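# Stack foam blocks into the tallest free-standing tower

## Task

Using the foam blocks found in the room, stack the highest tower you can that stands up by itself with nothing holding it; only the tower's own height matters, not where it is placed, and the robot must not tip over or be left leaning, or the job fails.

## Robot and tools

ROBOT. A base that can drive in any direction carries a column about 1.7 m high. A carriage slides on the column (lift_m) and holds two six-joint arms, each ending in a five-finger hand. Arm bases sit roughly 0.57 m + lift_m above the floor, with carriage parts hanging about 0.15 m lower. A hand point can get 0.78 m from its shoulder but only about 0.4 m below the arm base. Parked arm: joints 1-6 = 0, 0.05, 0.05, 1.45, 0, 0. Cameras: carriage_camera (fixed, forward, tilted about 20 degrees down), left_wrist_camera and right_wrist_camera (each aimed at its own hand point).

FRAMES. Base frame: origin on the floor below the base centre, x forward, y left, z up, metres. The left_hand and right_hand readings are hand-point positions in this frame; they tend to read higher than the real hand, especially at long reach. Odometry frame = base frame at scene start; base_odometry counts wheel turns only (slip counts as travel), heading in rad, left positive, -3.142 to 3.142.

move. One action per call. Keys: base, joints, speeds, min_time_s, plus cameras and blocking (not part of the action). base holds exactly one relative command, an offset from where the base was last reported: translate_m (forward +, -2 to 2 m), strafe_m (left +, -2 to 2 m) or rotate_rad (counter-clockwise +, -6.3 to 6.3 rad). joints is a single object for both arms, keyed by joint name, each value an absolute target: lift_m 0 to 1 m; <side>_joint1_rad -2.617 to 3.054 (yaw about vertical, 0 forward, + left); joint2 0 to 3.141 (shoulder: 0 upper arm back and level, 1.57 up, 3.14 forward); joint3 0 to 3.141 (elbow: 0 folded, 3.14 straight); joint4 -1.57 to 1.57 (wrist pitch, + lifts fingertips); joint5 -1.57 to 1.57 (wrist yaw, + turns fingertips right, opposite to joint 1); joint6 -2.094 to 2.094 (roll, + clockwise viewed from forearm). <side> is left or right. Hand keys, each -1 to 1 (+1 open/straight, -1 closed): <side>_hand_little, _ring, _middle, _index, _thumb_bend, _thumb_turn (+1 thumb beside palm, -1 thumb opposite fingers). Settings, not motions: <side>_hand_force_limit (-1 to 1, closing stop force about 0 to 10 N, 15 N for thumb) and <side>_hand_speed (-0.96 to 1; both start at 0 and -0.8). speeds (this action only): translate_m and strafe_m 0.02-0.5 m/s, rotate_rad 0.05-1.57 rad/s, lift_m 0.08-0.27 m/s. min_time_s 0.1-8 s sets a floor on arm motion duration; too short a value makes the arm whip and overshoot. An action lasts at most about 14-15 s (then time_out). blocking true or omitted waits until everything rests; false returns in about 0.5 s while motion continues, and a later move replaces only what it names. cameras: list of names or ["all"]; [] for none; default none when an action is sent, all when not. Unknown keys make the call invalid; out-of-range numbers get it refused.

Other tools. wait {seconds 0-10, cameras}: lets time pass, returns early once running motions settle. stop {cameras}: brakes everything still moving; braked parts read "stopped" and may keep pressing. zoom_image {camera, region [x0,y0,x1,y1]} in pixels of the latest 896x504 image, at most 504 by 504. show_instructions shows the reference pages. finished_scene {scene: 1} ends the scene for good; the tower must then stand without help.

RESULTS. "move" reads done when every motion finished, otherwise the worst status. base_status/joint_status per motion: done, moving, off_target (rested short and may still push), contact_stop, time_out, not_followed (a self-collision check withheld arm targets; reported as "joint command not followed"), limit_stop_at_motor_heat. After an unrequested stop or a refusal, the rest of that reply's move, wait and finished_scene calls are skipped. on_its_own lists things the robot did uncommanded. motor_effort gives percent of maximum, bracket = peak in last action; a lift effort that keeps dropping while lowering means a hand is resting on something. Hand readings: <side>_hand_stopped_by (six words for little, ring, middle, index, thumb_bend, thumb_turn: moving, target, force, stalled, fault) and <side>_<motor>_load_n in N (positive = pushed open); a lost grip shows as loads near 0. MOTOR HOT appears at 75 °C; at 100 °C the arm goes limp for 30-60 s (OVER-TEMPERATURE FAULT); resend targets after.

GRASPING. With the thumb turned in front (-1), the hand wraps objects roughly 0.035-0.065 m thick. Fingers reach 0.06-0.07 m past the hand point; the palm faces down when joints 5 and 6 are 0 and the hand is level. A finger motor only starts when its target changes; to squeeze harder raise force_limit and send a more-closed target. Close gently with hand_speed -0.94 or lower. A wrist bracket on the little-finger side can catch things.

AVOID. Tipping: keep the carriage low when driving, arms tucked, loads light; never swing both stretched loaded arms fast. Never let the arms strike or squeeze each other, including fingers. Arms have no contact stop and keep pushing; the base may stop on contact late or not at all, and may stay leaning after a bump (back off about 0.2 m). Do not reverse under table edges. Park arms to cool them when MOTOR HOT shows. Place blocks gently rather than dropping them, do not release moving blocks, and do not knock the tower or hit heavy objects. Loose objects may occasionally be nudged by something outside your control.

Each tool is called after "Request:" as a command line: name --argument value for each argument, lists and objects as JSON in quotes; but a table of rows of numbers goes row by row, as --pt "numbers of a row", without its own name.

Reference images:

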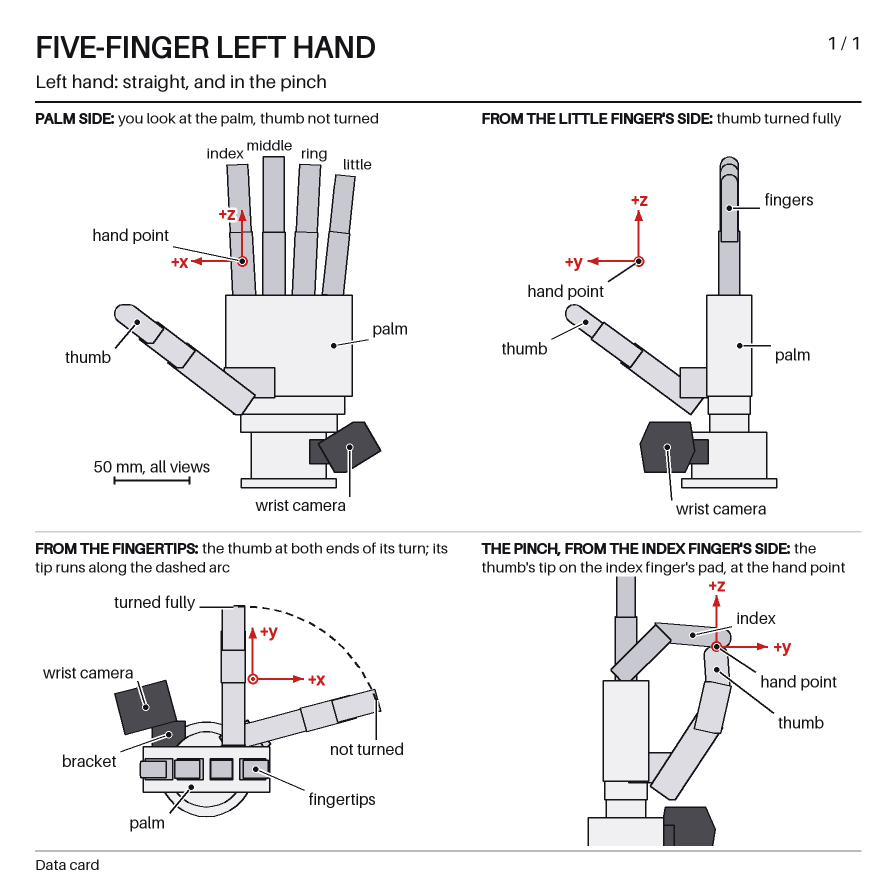

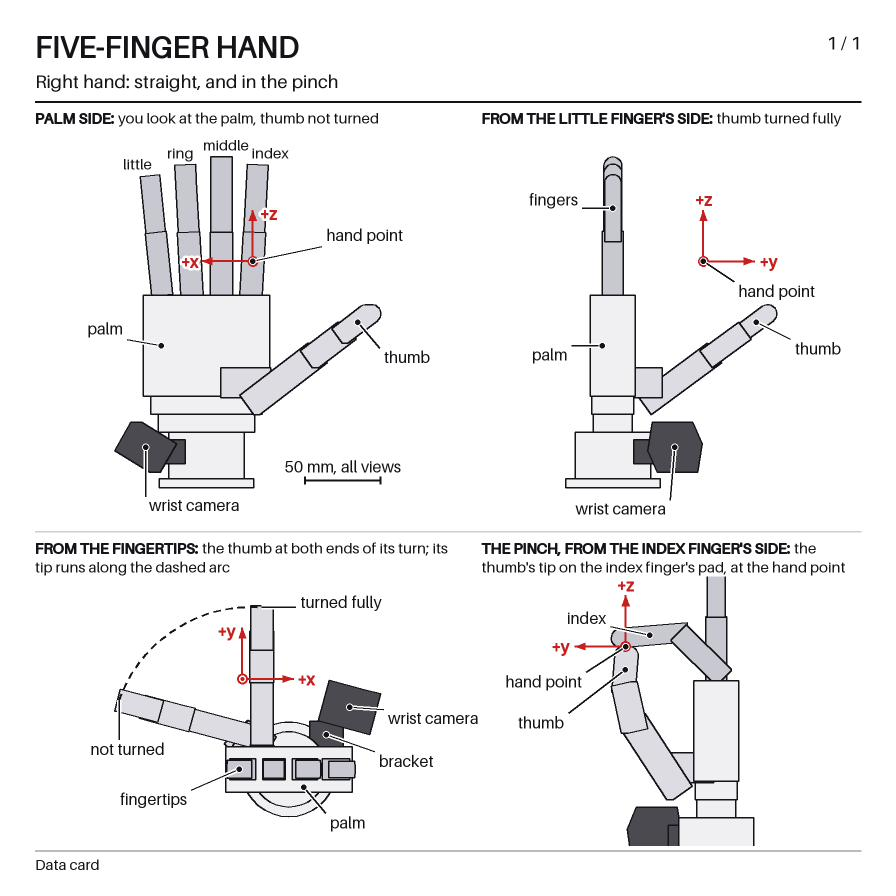

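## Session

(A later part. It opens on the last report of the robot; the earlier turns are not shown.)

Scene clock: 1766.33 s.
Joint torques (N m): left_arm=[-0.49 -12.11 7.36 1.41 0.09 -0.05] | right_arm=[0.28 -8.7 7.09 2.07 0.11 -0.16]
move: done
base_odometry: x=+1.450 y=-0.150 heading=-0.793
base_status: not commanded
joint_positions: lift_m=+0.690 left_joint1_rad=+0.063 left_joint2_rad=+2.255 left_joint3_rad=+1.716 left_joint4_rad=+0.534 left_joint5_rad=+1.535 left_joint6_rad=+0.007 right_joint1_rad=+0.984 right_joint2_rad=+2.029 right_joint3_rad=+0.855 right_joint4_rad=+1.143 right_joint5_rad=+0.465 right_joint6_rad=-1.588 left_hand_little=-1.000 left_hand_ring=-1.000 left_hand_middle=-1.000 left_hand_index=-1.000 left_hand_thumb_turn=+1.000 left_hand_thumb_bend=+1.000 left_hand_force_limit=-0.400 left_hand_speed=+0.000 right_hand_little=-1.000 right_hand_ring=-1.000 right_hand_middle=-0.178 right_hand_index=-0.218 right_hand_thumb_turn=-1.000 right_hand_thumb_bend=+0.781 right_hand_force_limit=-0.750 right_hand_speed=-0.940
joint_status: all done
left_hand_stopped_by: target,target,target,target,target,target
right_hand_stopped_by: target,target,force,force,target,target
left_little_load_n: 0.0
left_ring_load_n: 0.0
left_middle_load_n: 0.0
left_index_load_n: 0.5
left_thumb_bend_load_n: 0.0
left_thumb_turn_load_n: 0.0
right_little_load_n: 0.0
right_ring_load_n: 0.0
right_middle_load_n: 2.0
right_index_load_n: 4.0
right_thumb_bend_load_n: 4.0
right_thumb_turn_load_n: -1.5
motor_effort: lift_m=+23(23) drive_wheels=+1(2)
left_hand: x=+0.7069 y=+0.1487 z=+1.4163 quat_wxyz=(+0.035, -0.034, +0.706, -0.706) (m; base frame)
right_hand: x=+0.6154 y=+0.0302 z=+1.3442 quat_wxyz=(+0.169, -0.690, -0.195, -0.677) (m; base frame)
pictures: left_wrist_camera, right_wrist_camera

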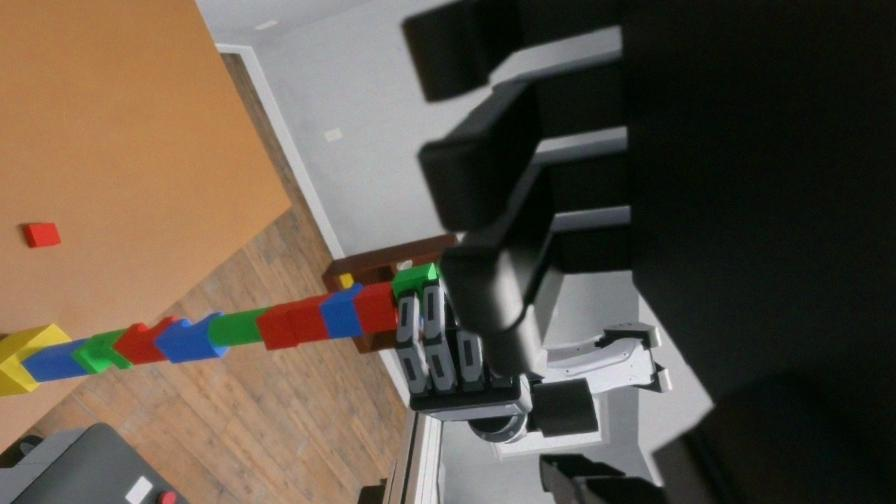

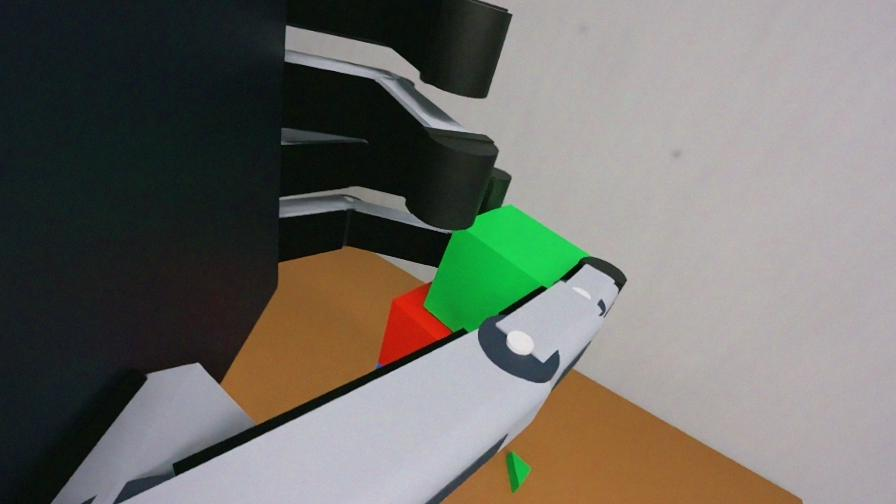

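Request:
move --joints '{"lift_m": 0.705}' --speeds '{"lift_m": 0.08}' --cameras '["left_wrist_camera", "right_wrist_camera"]'

Request:
zoom_image --camera "left_wrist_camera" --region '[180, 230, 450, 400]'

Request:
zoom_image --camera "right_wrist_camera" --region '[370, 190, 620, 380]'

Scene clock: 1768.83 s.
Joint torques (N m): left_arm=[-0.5 -12.05 7.32 1.4 0.07 -0.05] | right_arm=[0.29 -8.73 7.04 2.05 0.08 -0.16]
move: done
base_odometry: x=+1.450 y=-0.150 heading=-0.793
base_status: not commanded
joint_positions: lift_m=+0.705 left_joint1_rad=+0.063 left_joint2_rad=+2.257 left_joint3_rad=+1.716 left_joint4_rad=+0.535 left_joint5_rad=+1.535 left_joint6_rad=+0.007 right_joint1_rad=+0.984 right_joint2_rad=+2.030 right_joint3_rad=+0.856 right_joint4_rad=+1.145 right_joint5_rad=+0.465 right_joint6_rad=-1.588 left_hand_little=-1.000 left_hand_ring=-1.000 left_hand_middle=-1.000 left_hand_index=-1.000 left_hand_thumb_turn=+1.000 left_hand_thumb_bend=+1.000 left_hand_force_limit=-0.400 left_hand_speed=+0.000 right_hand_little=-1.000 right_hand_ring=-1.000 right_hand_middle=-0.178 right_hand_index=-0.218 right_hand_thumb_turn=-1.000 right_hand_thumb_bend=+0.781 right_hand_force_limit=-0.750 right_hand_speed=-0.940
joint_status: all done
left_hand_stopped_by: target,target,target,target,target,target
right_hand_stopped_by: target,target,force,force,target,target
left_little_load_n: 0.0
left_ring_load_n: 0.0
left_middle_load_n: 0.0
left_index_load_n: 0.0
left_thumb_bend_load_n: 0.0
left_thumb_turn_load_n: -0.5
right_little_load_n: 0.0
right_ring_load_n: 0.0
right_middle_load_n: 2.0
right_index_load_n: 4.0
right_thumb_bend_load_n: 4.0
right_thumb_turn_load_n: -1.0
motor_effort: lift_m=+27(31) drive_wheels=+1(1)
left_hand: x=+0.7071 y=+0.1487 z=+1.4306 quat_wxyz=(+0.035, -0.034, +0.706, -0.706) (m; base frame)
right_hand: x=+0.6155 y=+0.0304 z=+1.3595 quat_wxyz=(+0.169, -0.689, -0.194, -0.677) (m; base frame)
pictures: left_wrist_camera, right_wrist_camera

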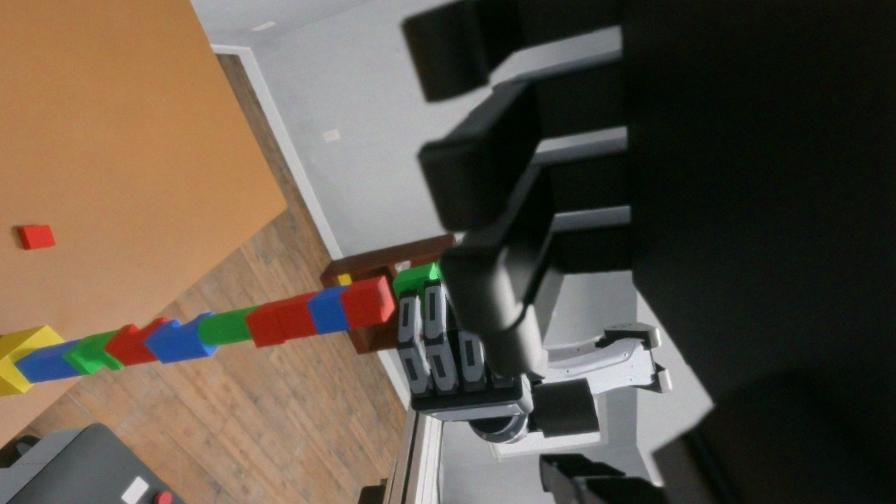

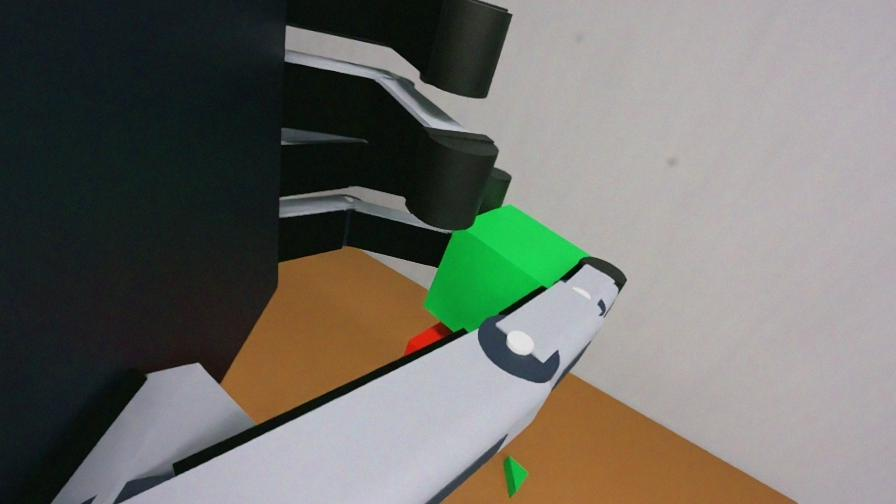

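Scaled by 1.867 from the camera's 896x504 image, which has a finer 1280x720 frame.

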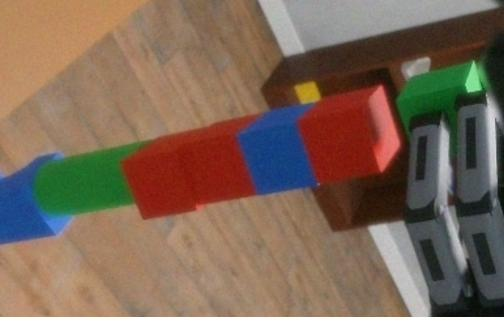

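Scaled by 2.016 from the camera's 896x504 image, which has a finer 1280x720 frame.

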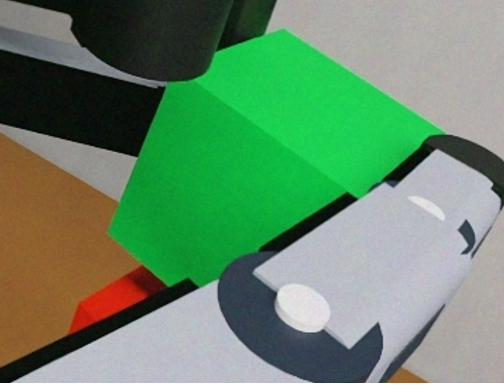

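Request:
zoom_image --camera "left_wrist_camera" --region '[300, 250, 430, 350]'

Request:
wait --seconds 0.5 --cameras '["left_wrist_camera"]'

Request:
zoom_image --camera "left_wrist_camera" --region '[300, 250, 430, 350]'

Scaled by 3.877 from the camera's 896x504 image, which has a finer 1280x720 frame.

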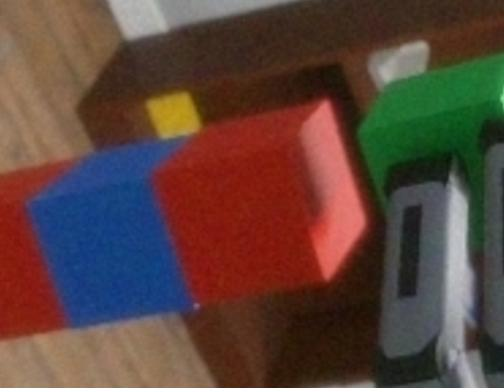

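Scene clock: 1770.87 s.
Joint torques (N m): left_arm=[-0.42 -12.18 7.32 1.4 0.08 -0.05] | right_arm=[0.25 -8.79 6.97 2.05 0.1 -0.16]
base_odometry: x=+1.450 y=-0.150 heading=-0.793
base_status: not commanded
joint_positions: lift_m=+0.705 left_joint1_rad=+0.063 left_joint2_rad=+2.257 left_joint3_rad=+1.716 left_joint4_rad=+0.535 left_joint5_rad=+1.535 left_joint6_rad=+0.007 right_joint1_rad=+0.984 right_joint2_rad=+2.030 right_joint3_rad=+0.856 right_joint4_rad=+1.145 right_joint5_rad=+0.465 right_joint6_rad=-1.588 left_hand_little=-1.000 left_hand_ring=-1.000 left_hand_middle=-1.000 left_hand_index=-1.000 left_hand_thumb_turn=+1.000 left_hand_thumb_bend=+1.000 left_hand_force_limit=-0.400 left_hand_speed=+0.000 right_hand_little=-1.000 right_hand_ring=-1.000 right_hand_middle=-0.178 right_hand_index=-0.218 right_hand_thumb_turn=-1.000 right_hand_thumb_bend=+0.781 right_hand_force_limit=-0.750 right_hand_speed=-0.940
joint_status: all done
left_hand_stopped_by: target,target,target,target,target,target
right_hand_stopped_by: target,target,force,force,target,target
left_little_load_n: 0.0
left_ring_load_n: 0.0
left_middle_load_n: 0.0
left_index_load_n: 0.0
left_thumb_bend_load_n: 0.0
left_thumb_turn_load_n: -0.5
right_little_load_n: 0.0
right_ring_load_n: 0.0
right_middle_load_n: 2.0
right_index_load_n: 4.0
right_thumb_bend_load_n: 4.0
right_thumb_turn_load_n: -1.5
motor_effort: lift_m=+26(31) drive_wheels=+1(1)
left_hand: x=+0.7071 y=+0.1487 z=+1.4306 quat_wxyz=(+0.035, -0.034, +0.706, -0.706) (m; base frame)
right_hand: x=+0.6155 y=+0.0304 z=+1.3595 quat_wxyz=(+0.169, -0.689, -0.194, -0.677) (m; base frame)
wait: 0.50 s; at rest from the start
pictures: left_wrist_camera

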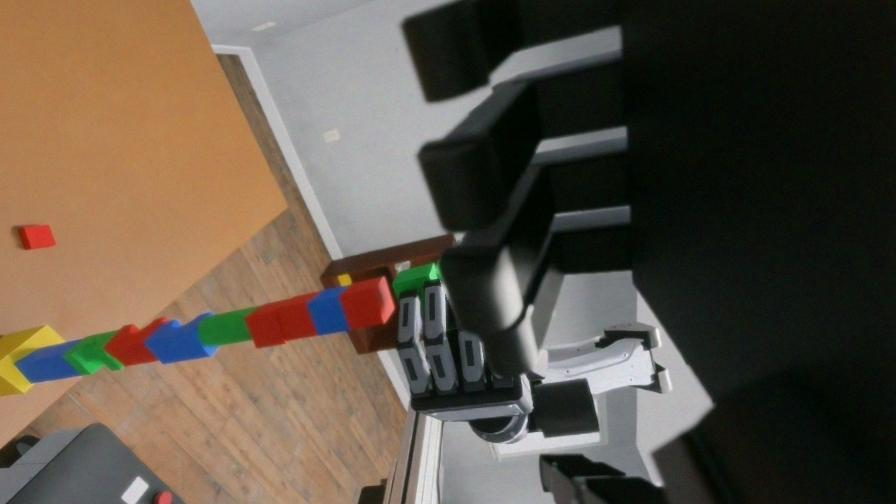

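Scaled by 3.877 from the camera's 896x504 image, which has a finer 1280x720 frame.

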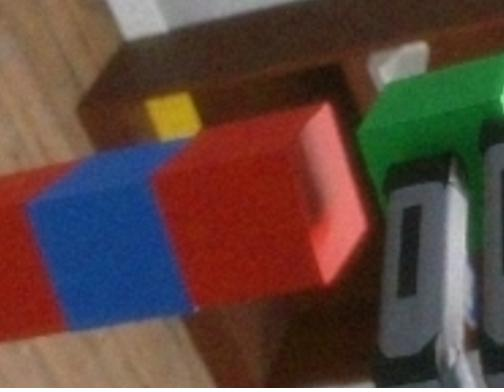

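Request:
move --cameras '["left_wrist_camera", "right_wrist_camera"]'

Request:
zoom_image --camera "right_wrist_camera" --region '[370, 190, 620, 380]'

Request:
zoom_image --camera "left_wrist_camera" --region '[300, 250, 430, 350]'

Scene clock: 1775.47 s.
Joint torques (N m): left_arm=[-0.4 -12.15 7.36 1.39 0.09 -0.05] | right_arm=[0.21 -8.81 6.89 2.04 0.09 -0.15]
base_odometry: x=+1.450 y=-0.150 heading=-0.793
base_status: not commanded
joint_positions: lift_m=+0.705 left_joint1_rad=+0.063 left_joint2_rad=+2.257 left_joint3_rad=+1.716 left_joint4_rad=+0.535 left_joint5_rad=+1.535 left_joint6_rad=+0.007 right_joint1_rad=+0.984 right_joint2_rad=+2.030 right_joint3_rad=+0.856 right_joint4_rad=+1.145 right_joint5_rad=+0.465 right_joint6_rad=-1.588 left_hand_little=-1.000 left_hand_ring=-1.000 left_hand_middle=-1.000 left_hand_index=-1.000 left_hand_thumb_turn=+1.000 left_hand_thumb_bend=+1.000 left_hand_force_limit=-0.400 left_hand_speed=+0.000 right_hand_little=-1.000 right_hand_ring=-1.000 right_hand_middle=-0.178 right_hand_index=-0.218 right_hand_thumb_turn=-1.000 right_hand_thumb_bend=+0.781 right_hand_force_limit=-0.750 right_hand_speed=-0.940
joint_status: all done
left_hand_stopped_by: target,target,target,target,target,target
right_hand_stopped_by: target,target,force,force,target,target
left_little_load_n: 0.0
left_ring_load_n: 0.0
left_middle_load_n: 0.0
left_index_load_n: 0.0
left_thumb_bend_load_n: 0.0
left_thumb_turn_load_n: 0.0
right_little_load_n: 0.0
right_ring_load_n: 0.5
right_middle_load_n: 2.0
right_index_load_n: 4.0
right_thumb_bend_load_n: 4.0
right_thumb_turn_load_n: -1.5
motor_effort: lift_m=+25(31) drive_wheels=+1(1)
left_hand: x=+0.7071 y=+0.1487 z=+1.4306 quat_wxyz=(+0.035, -0.034, +0.706, -0.706) (m; base frame)
right_hand: x=+0.6155 y=+0.0304 z=+1.3595 quat_wxyz=(+0.169, -0.689, -0.194, -0.677) (m; base frame)
pictures: left_wrist_camera, right_wrist_camera

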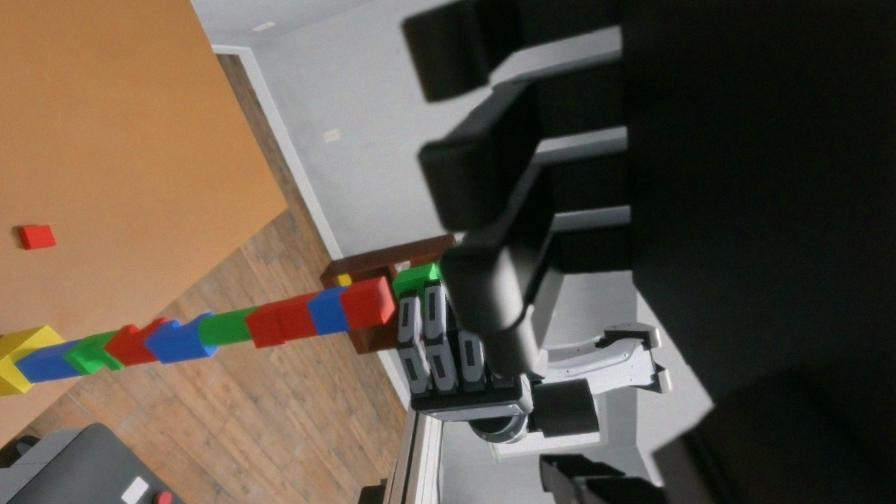

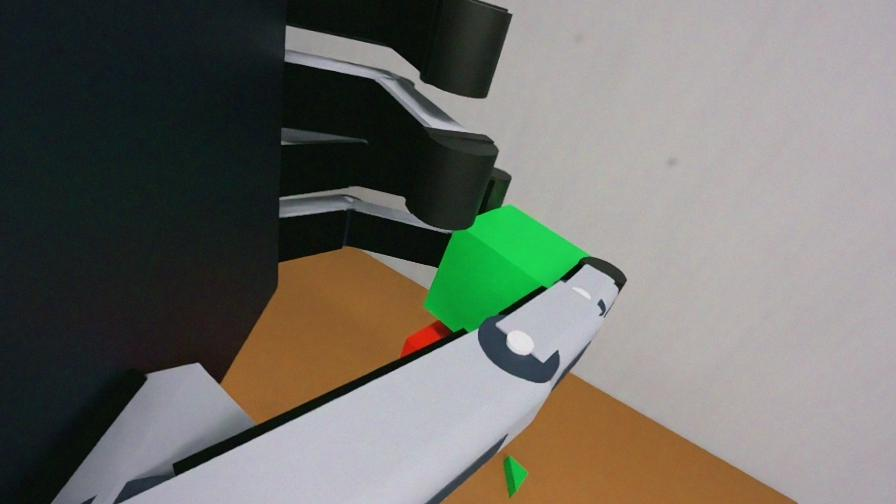

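Scaled by 2.016 from the camera's 896x504 image, which has a finer 1280x720 frame.

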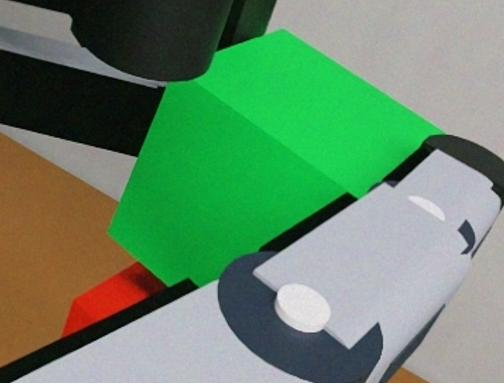

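Scaled by 3.877 from the camera's 896x504 image, which has a finer 1280x720 frame.

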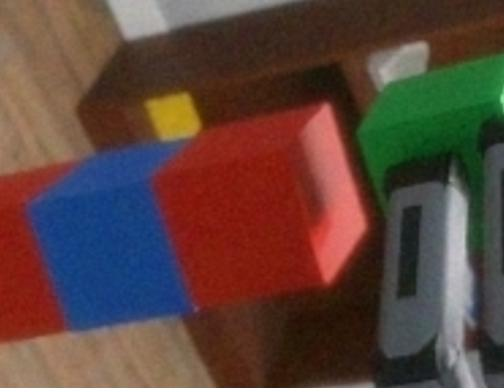

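Request:
wait --seconds 1 --cameras '["right_wrist_camera", "left_wrist_camera"]'

Request:
zoom_image --camera "right_wrist_camera" --region '[370, 190, 620, 380]'

Request:
wait --seconds 1 --cameras '["right_wrist_camera", "left_wrist_camera"]'

Request:
zoom_image --camera "right_wrist_camera" --region '[370, 190, 620, 380]'

Scene clock: 1777.80 s.
Joint torques (N m): left_arm=[-0.4 -12.16 7.31 1.4 0.08 -0.05] | right_arm=[0.21 -8.79 6.99 2.03 0.08 -0.13]
base_odometry: x=+1.450 y=-0.150 heading=-0.793
base_status: not commanded
joint_positions: lift_m=+0.705 left_joint1_rad=+0.063 left_joint2_rad=+2.257 left_joint3_rad=+1.716 left_joint4_rad=+0.535 left_joint5_rad=+1.535 left_joint6_rad=+0.007 right_joint1_rad=+0.984 right_joint2_rad=+2.030 right_joint3_rad=+0.856 right_joint4_rad=+1.145 right_joint5_rad=+0.465 right_joint6_rad=-1.588 left_hand_little=-1.000 left_hand_ring=-1.000 left_hand_middle=-1.000 left_hand_index=-1.000 left_hand_thumb_turn=+1.000 left_hand_thumb_bend=+1.000 left_hand_force_limit=-0.400 left_hand_speed=+0.000 right_hand_little=-1.000 right_hand_ring=-1.000 right_hand_middle=-0.178 right_hand_index=-0.218 right_hand_thumb_turn=-1.000 right_hand_thumb_bend=+0.781 right_hand_force_limit=-0.750 right_hand_speed=-0.940
joint_status: all done
left_hand_stopped_by: target,target,target,target,target,target
right_hand_stopped_by: target,target,force,force,target,target
left_little_load_n: 0.0
left_ring_load_n: 0.0
left_middle_load_n: 0.0
left_index_load_n: 0.0
left_thumb_bend_load_n: 0.0
left_thumb_turn_load_n: 0.0
right_little_load_n: 0.0
right_ring_load_n: 0.0
right_middle_load_n: 2.0
right_index_load_n: 4.0
right_thumb_bend_load_n: 4.5
right_thumb_turn_load_n: -1.0
motor_effort: lift_m=+27(31) drive_wheels=+1(1)
left_hand: x=+0.7071 y=+0.1487 z=+1.4306 quat_wxyz=(+0.035, -0.034, +0.706, -0.706) (m; base frame)
right_hand: x=+0.6155 y=+0.0304 z=+1.3595 quat_wxyz=(+0.169, -0.689, -0.194, -0.677) (m; base frame)
wait: 1.00 s; at rest from the start
pictures: left_wrist_camera, right_wrist_camera

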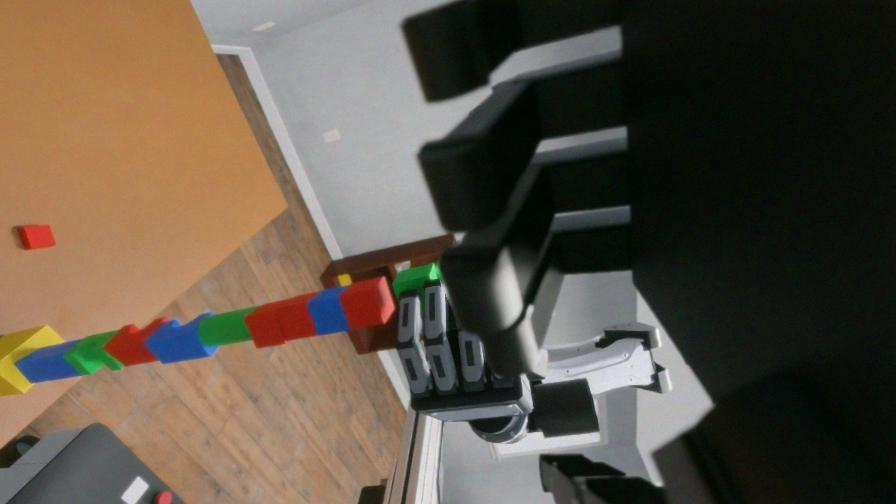

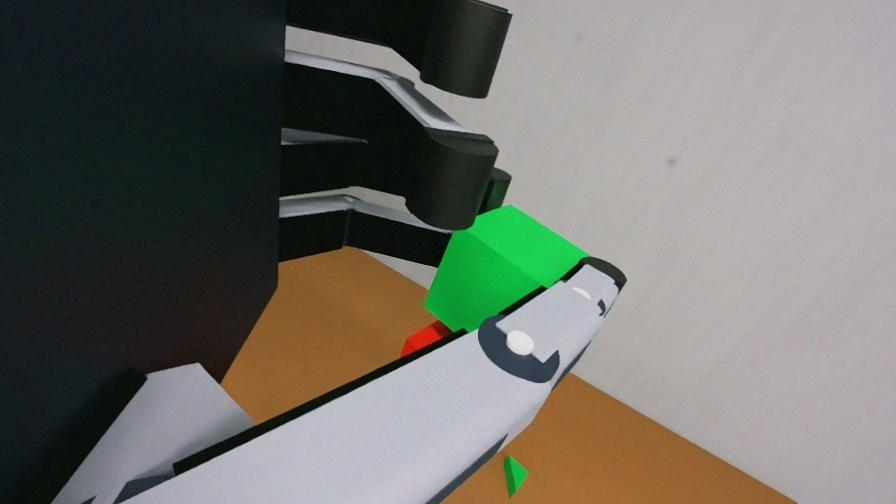

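Scaled by 2.016 from the camera's 896x504 image, which has a finer 1280x720 frame.

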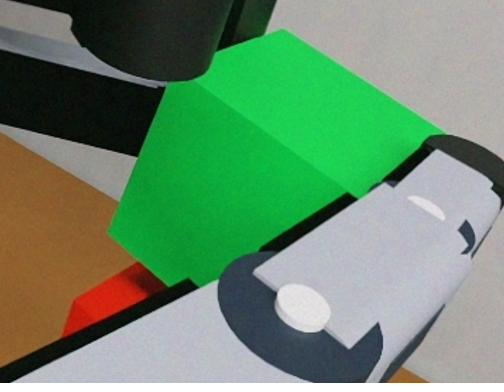

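Scene clock: 1778.80 s.
Joint torques (N m): left_arm=[-0.42 -12.16 7.3 1.4 0.08 -0.05] | right_arm=[0.16 -8.73 6.95 2.04 0.11 -0.17]
base_odometry: x=+1.450 y=-0.150 heading=-0.793
base_status: not commanded
joint_positions: lift_m=+0.705 left_joint1_rad=+0.063 left_joint2_rad=+2.257 left_joint3_rad=+1.716 left_joint4_rad=+0.535 left_joint5_rad=+1.535 left_joint6_rad=+0.007 right_joint1_rad=+0.984 right_joint2_rad=+2.030 right_joint3_rad=+0.856 right_joint4_rad=+1.145 right_joint5_rad=+0.465 right_joint6_rad=-1.588 left_hand_little=-1.000 left_hand_ring=-1.000 left_hand_middle=-1.000 left_hand_index=-1.000 left_hand_thumb_turn=+1.000 left_hand_thumb_bend=+1.000 left_hand_force_limit=-0.400 left_hand_speed=+0.000 right_hand_little=-1.000 right_hand_ring=-1.000 right_hand_middle=-0.178 right_hand_index=-0.218 right_hand_thumb_turn=-1.000 right_hand_thumb_bend=+0.781 right_hand_force_limit=-0.750 right_hand_speed=-0.940
joint_status: all done
left_hand_stopped_by: target,target,target,target,target,target
right_hand_stopped_by: target,target,force,force,target,target
left_little_load_n: 0.0
left_ring_load_n: 0.0
left_middle_load_n: 0.0
left_index_load_n: 0.0
left_thumb_bend_load_n: 0.0
left_thumb_turn_load_n: 0.0
right_little_load_n: 0.0
right_ring_load_n: 0.0
right_middle_load_n: 2.0
right_index_load_n: 4.0
right_thumb_bend_load_n: 4.0
right_thumb_turn_load_n: -1.5
motor_effort: lift_m=+26(31) drive_wheels=+1(1)
left_hand: x=+0.7071 y=+0.1487 z=+1.4306 quat_wxyz=(+0.035, -0.034, +0.706, -0.706) (m; base frame)
right_hand: x=+0.6155 y=+0.0304 z=+1.3595 quat_wxyz=(+0.169, -0.689, -0.194, -0.677) (m; base frame)
wait: 1.00 s; at rest by 0.27 s
pictures: left_wrist_camera, right_wrist_camera

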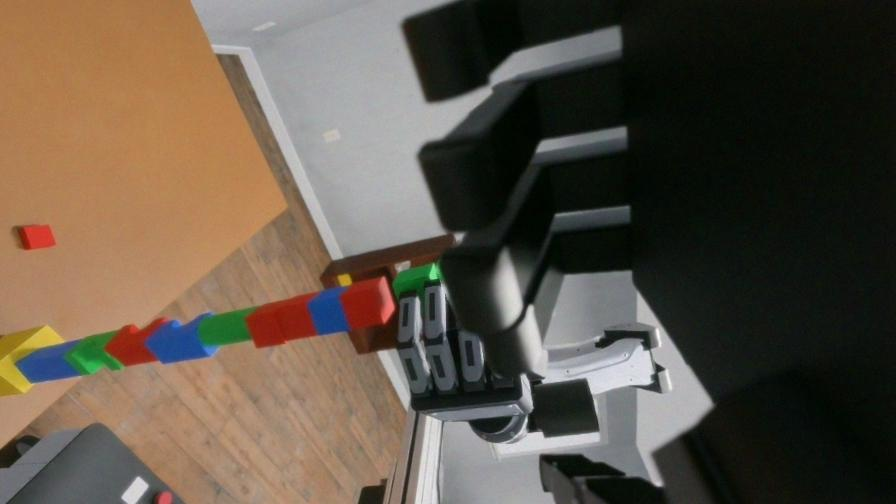

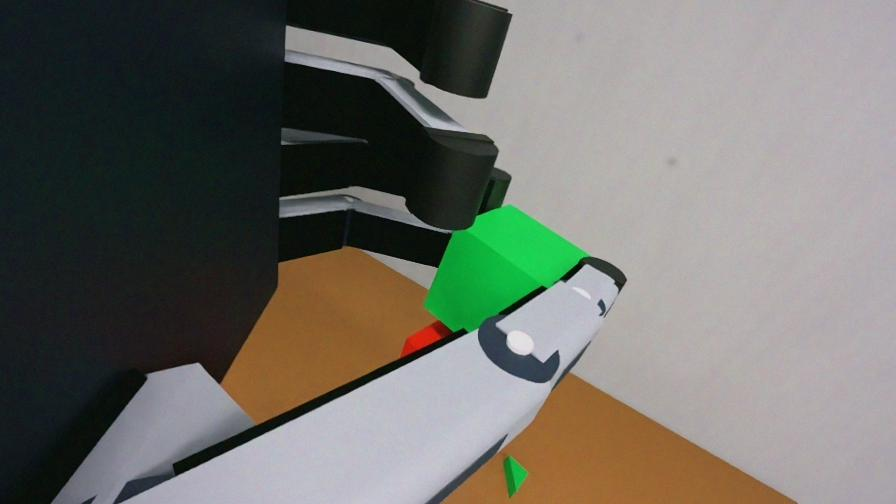

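Scaled by 2.016 from the camera's 896x504 image, which has a finer 1280x720 frame.

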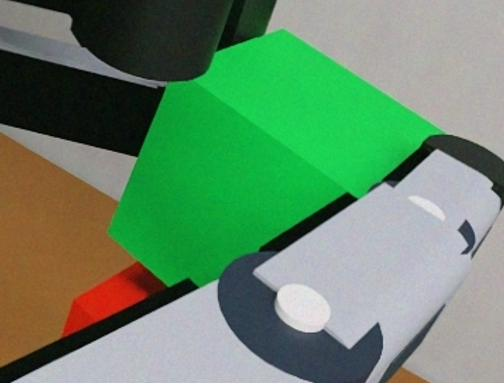

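Request:
move --joints '{"lift_m": 0.691}' --speeds '{"lift_m": 0.08}' --cameras '["left_wrist_camera", "right_wrist_camera"]'

Request:
zoom_image --camera "right_wrist_camera" --region '[370, 190, 620, 380]'

Request:
zoom_image --camera "left_wrist_camera" --region '[330, 250, 450, 350]'

Scene clock: 1781.23 s.
Joint torques (N m): left_arm=[-0.38 -12.22 7.13 1.4 0.09 -0.05] | right_arm=[0.25 -8.98 6.82 2.08 0.09 -0.19]
move: done
base_odometry: x=+1.450 y=-0.150 heading=-0.793
base_status: not commanded
joint_positions: lift_m=+0.691 left_joint1_rad=+0.063 left_joint2_rad=+2.257 left_joint3_rad=+1.718 left_joint4_rad=+0.535 left_joint5_rad=+1.535 left_joint6_rad=+0.007 right_joint1_rad=+0.984 right_joint2_rad=+2.030 right_joint3_rad=+0.857 right_joint4_rad=+1.144 right_joint5_rad=+0.465 right_joint6_rad=-1.588 left_hand_little=-1.000 left_hand_ring=-1.000 left_hand_middle=-1.000 left_hand_index=-1.000 left_hand_thumb_turn=+1.000 left_hand_thumb_bend=+1.000 left_hand_force_limit=-0.400 left_hand_speed=+0.000 right_hand_little=-1.000 right_hand_ring=-1.000 right_hand_middle=-0.178 right_hand_index=-0.218 right_hand_thumb_turn=-1.000 right_hand_thumb_bend=+0.781 right_hand_force_limit=-0.750 right_hand_speed=-0.940
joint_status: all done
left_hand_stopped_by: target,target,target,target,target,target
right_hand_stopped_by: target,target,force,force,target,target
left_little_load_n: 0.0
left_ring_load_n: 0.0
left_middle_load_n: 0.0
left_index_load_n: 0.0
left_thumb_bend_load_n: 0.0
left_thumb_turn_load_n: 0.0
right_little_load_n: 0.0
right_ring_load_n: 0.0
right_middle_load_n: 2.0
right_index_load_n: 4.5
right_thumb_bend_load_n: 4.0
right_thumb_turn_load_n: -1.5
motor_effort: lift_m=+23(25) drive_wheels=+1(1)
left_hand: x=+0.7074 y=+0.1487 z=+1.4171 quat_wxyz=(+0.036, -0.034, +0.706, -0.706) (m; base frame)
right_hand: x=+0.6156 y=+0.0305 z=+1.3459 quat_wxyz=(+0.169, -0.689, -0.194, -0.677) (m; base frame)
pictures: left_wrist_camera, right_wrist_camera

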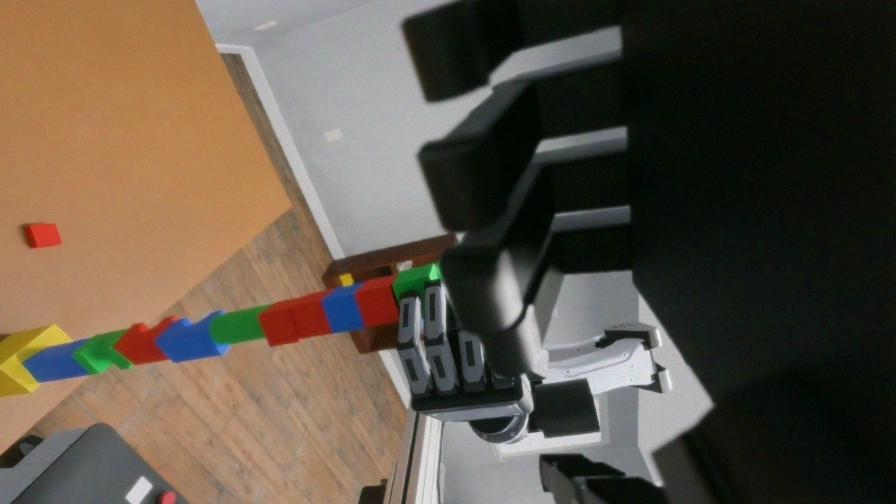

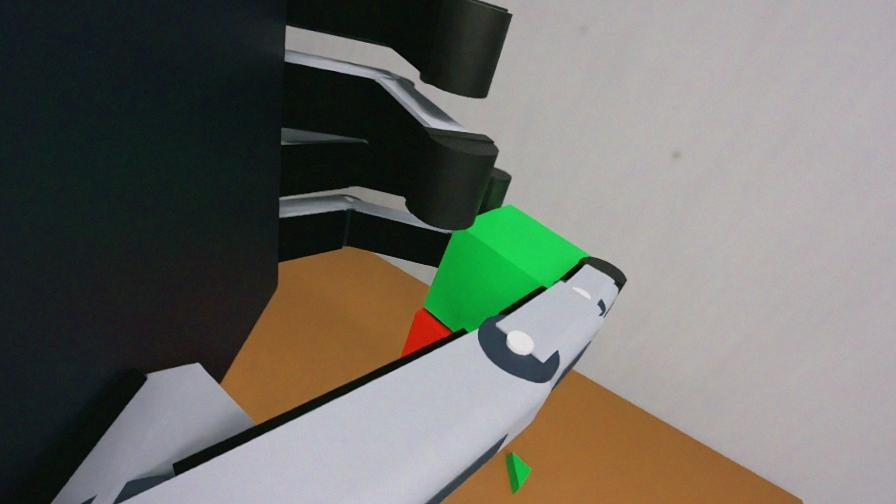

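Scaled by 2.016 from the camera's 896x504 image, which has a finer 1280x720 frame.

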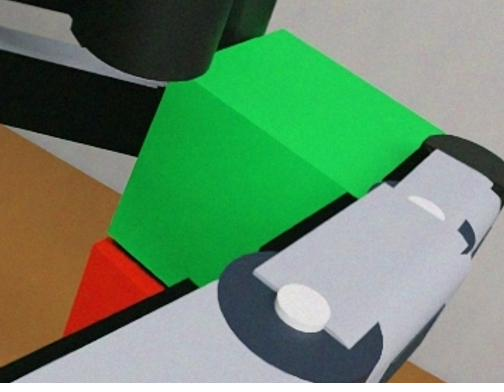

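Scaled by 4.200 from the camera's 896x504 image, which has a finer 1280x720 frame.

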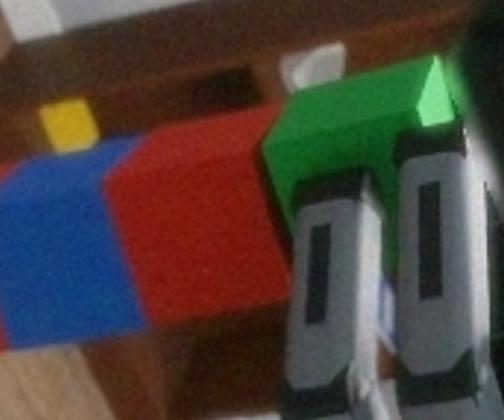

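Request:
move --joints '{"lift_m": 0.6885}' --speeds '{"lift_m": 0.08}'

Request:
move --joints '{"lift_m": 0.6865}' --speeds '{"lift_m": 0.08}' --cameras '["left_wrist_camera", "right_wrist_camera"]'

Request:
zoom_image --camera "right_wrist_camera" --region '[370, 190, 620, 380]'

Request:
zoom_image --camera "left_wrist_camera" --region '[330, 250, 450, 350]'

Scene clock: 1782.53 s.
Joint torques (N m): left_arm=[-0.43 -12.29 7.09 1.42 0.07 -0.05] | right_arm=[0.32 -8.79 6.97 2.02 0.07 -0.15]
move: done
base_odometry: x=+1.450 y=-0.150 heading=-0.793
base_status: not commanded
joint_positions: lift_m=+0.689 left_joint1_rad=+0.063 left_joint2_rad=+2.257 left_joint3_rad=+1.718 left_joint4_rad=+0.534 left_joint5_rad=+1.535 left_joint6_rad=+0.007 right_joint1_rad=+0.984 right_joint2_rad=+2.030 right_joint3_rad=+0.857 right_joint4_rad=+1.145 right_joint5_rad=+0.465 right_joint6_rad=-1.590 left_hand_little=-1.000 left_hand_ring=-1.000 left_hand_middle=-1.000 left_hand_index=-1.000 left_hand_thumb_turn=+1.000 left_hand_thumb_bend=+1.000 left_hand_force_limit=-0.400 left_hand_speed=+0.000 right_hand_little=-1.000 right_hand_ring=-1.000 right_hand_middle=-0.178 right_hand_index=-0.218 right_hand_thumb_turn=-1.000 right_hand_thumb_bend=+0.781 right_hand_force_limit=-0.750 right_hand_speed=-0.940
joint_status: all done
left_hand_stopped_by: target,target,target,target,target,target
right_hand_stopped_by: target,target,force,force,target,target
left_little_load_n: 0.0
left_ring_load_n: 0.0
left_middle_load_n: 0.0
left_index_load_n: 0.0
left_thumb_bend_load_n: 0.0
left_thumb_turn_load_n: 0.0
right_little_load_n: 0.0
right_ring_load_n: 0.0
right_middle_load_n: 2.0
right_index_load_n: 3.5
right_thumb_bend_load_n: 4.0
right_thumb_turn_load_n: -2.0
motor_effort: lift_m=+21(23) drive_wheels=+1(1)
left_hand: x=+0.7074 y=+0.1487 z=+1.4147 quat_wxyz=(+0.035, -0.034, +0.706, -0.706) (m; base frame)
right_hand: x=+0.6157 y=+0.0305 z=+1.3439 quat_wxyz=(+0.169, -0.689, -0.195, -0.678) (m; base frame)
pictures: none

Scene clock: 1782.90 s.
Joint torques (N m): left_arm=[-0.39 -12.3 7.06 1.41 0.07 -0.05] | right_arm=[0.28 -8.83 7.01 2 0.09 -0.13]
move: done
base_odometry: x=+1.450 y=-0.150 heading=-0.793
base_status: not commanded
joint_positions: lift_m=+0.687 left_joint1_rad=+0.063 left_joint2_rad=+2.257 left_joint3_rad=+1.718 left_joint4_rad=+0.534 left_joint5_rad=+1.535 left_joint6_rad=+0.007 right_joint1_rad=+0.984 right_joint2_rad=+2.030 right_joint3_rad=+0.857 right_joint4_rad=+1.149 right_joint5_rad=+0.465 right_joint6_rad=-1.593 left_hand_little=-1.000 left_hand_ring=-1.000 left_hand_middle=-1.000 left_hand_index=-1.000 left_hand_thumb_turn=+1.000 left_hand_thumb_bend=+1.000 left_hand_force_limit=-0.400 left_hand_speed=+0.000 right_hand_little=-1.000 right_hand_ring=-1.000 right_hand_middle=-0.178 right_hand_index=-0.218 right_hand_thumb_turn=-1.000 right_hand_thumb_bend=+0.781 right_hand_force_limit=-0.750 right_hand_speed=-0.940
joint_status: all done
left_hand_stopped_by: target,target,target,target,target,target
right_hand_stopped_by: target,target,force,force,target,target
left_little_load_n: 0.0
left_ring_load_n: 0.0
left_middle_load_n: 0.0
left_index_load_n: 0.0
left_thumb_bend_load_n: 0.0
left_thumb_turn_load_n: -0.5
right_little_load_n: 0.0
right_ring_load_n: 0.0
right_middle_load_n: 2.0
right_index_load_n: 4.0
right_thumb_bend_load_n: 4.0
right_thumb_turn_load_n: -1.5
motor_effort: lift_m=+22(23) drive_wheels=+1(1)
left_hand: x=+0.7073 y=+0.1487 z=+1.4127 quat_wxyz=(+0.035, -0.034, +0.706, -0.706) (m; base frame)
right_hand: x=+0.6158 y=+0.0305 z=+1.3430 quat_wxyz=(+0.169, -0.687, -0.194, -0.679) (m; base frame)
pictures: left_wrist_camera, right_wrist_camera

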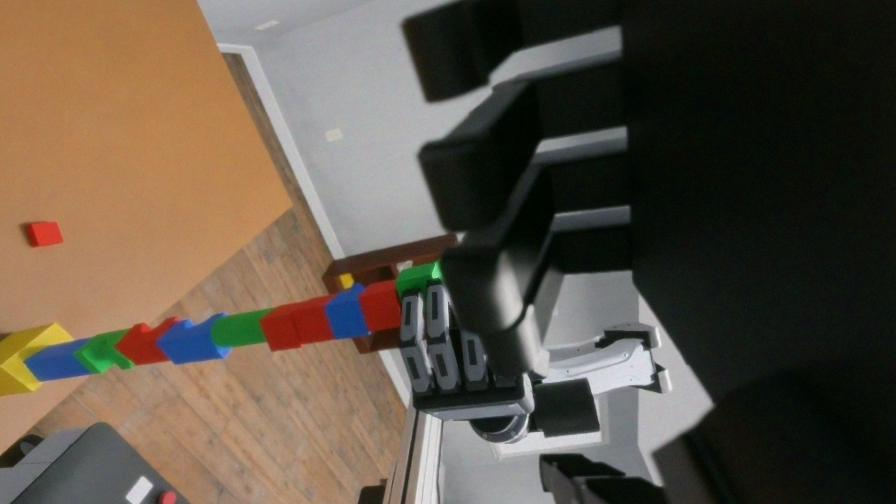

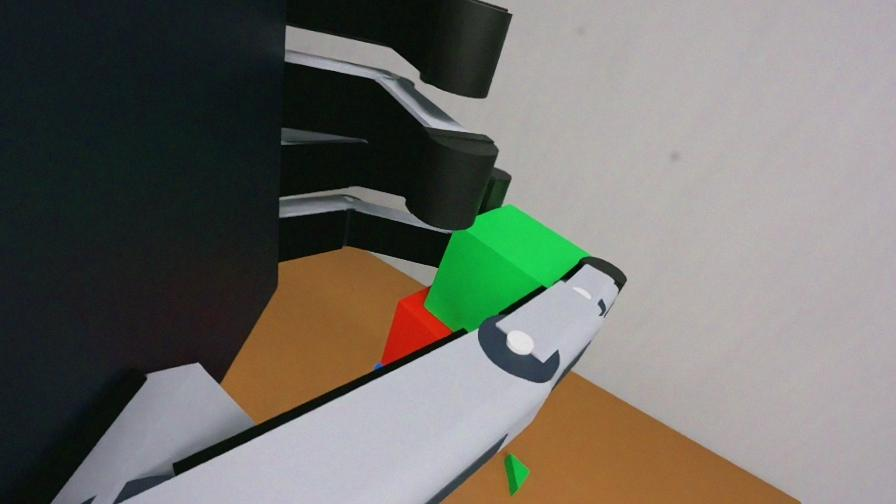

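Scaled by 2.016 from the camera's 896x504 image, which has a finer 1280x720 frame.

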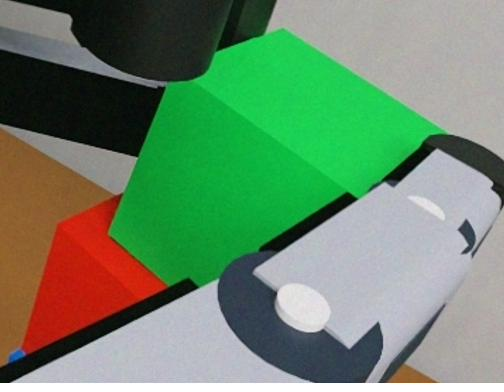

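Scaled by 4.200 from the camera's 896x504 image, which has a finer 1280x720 frame.

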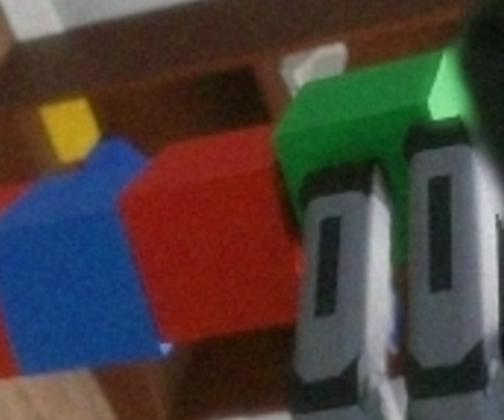

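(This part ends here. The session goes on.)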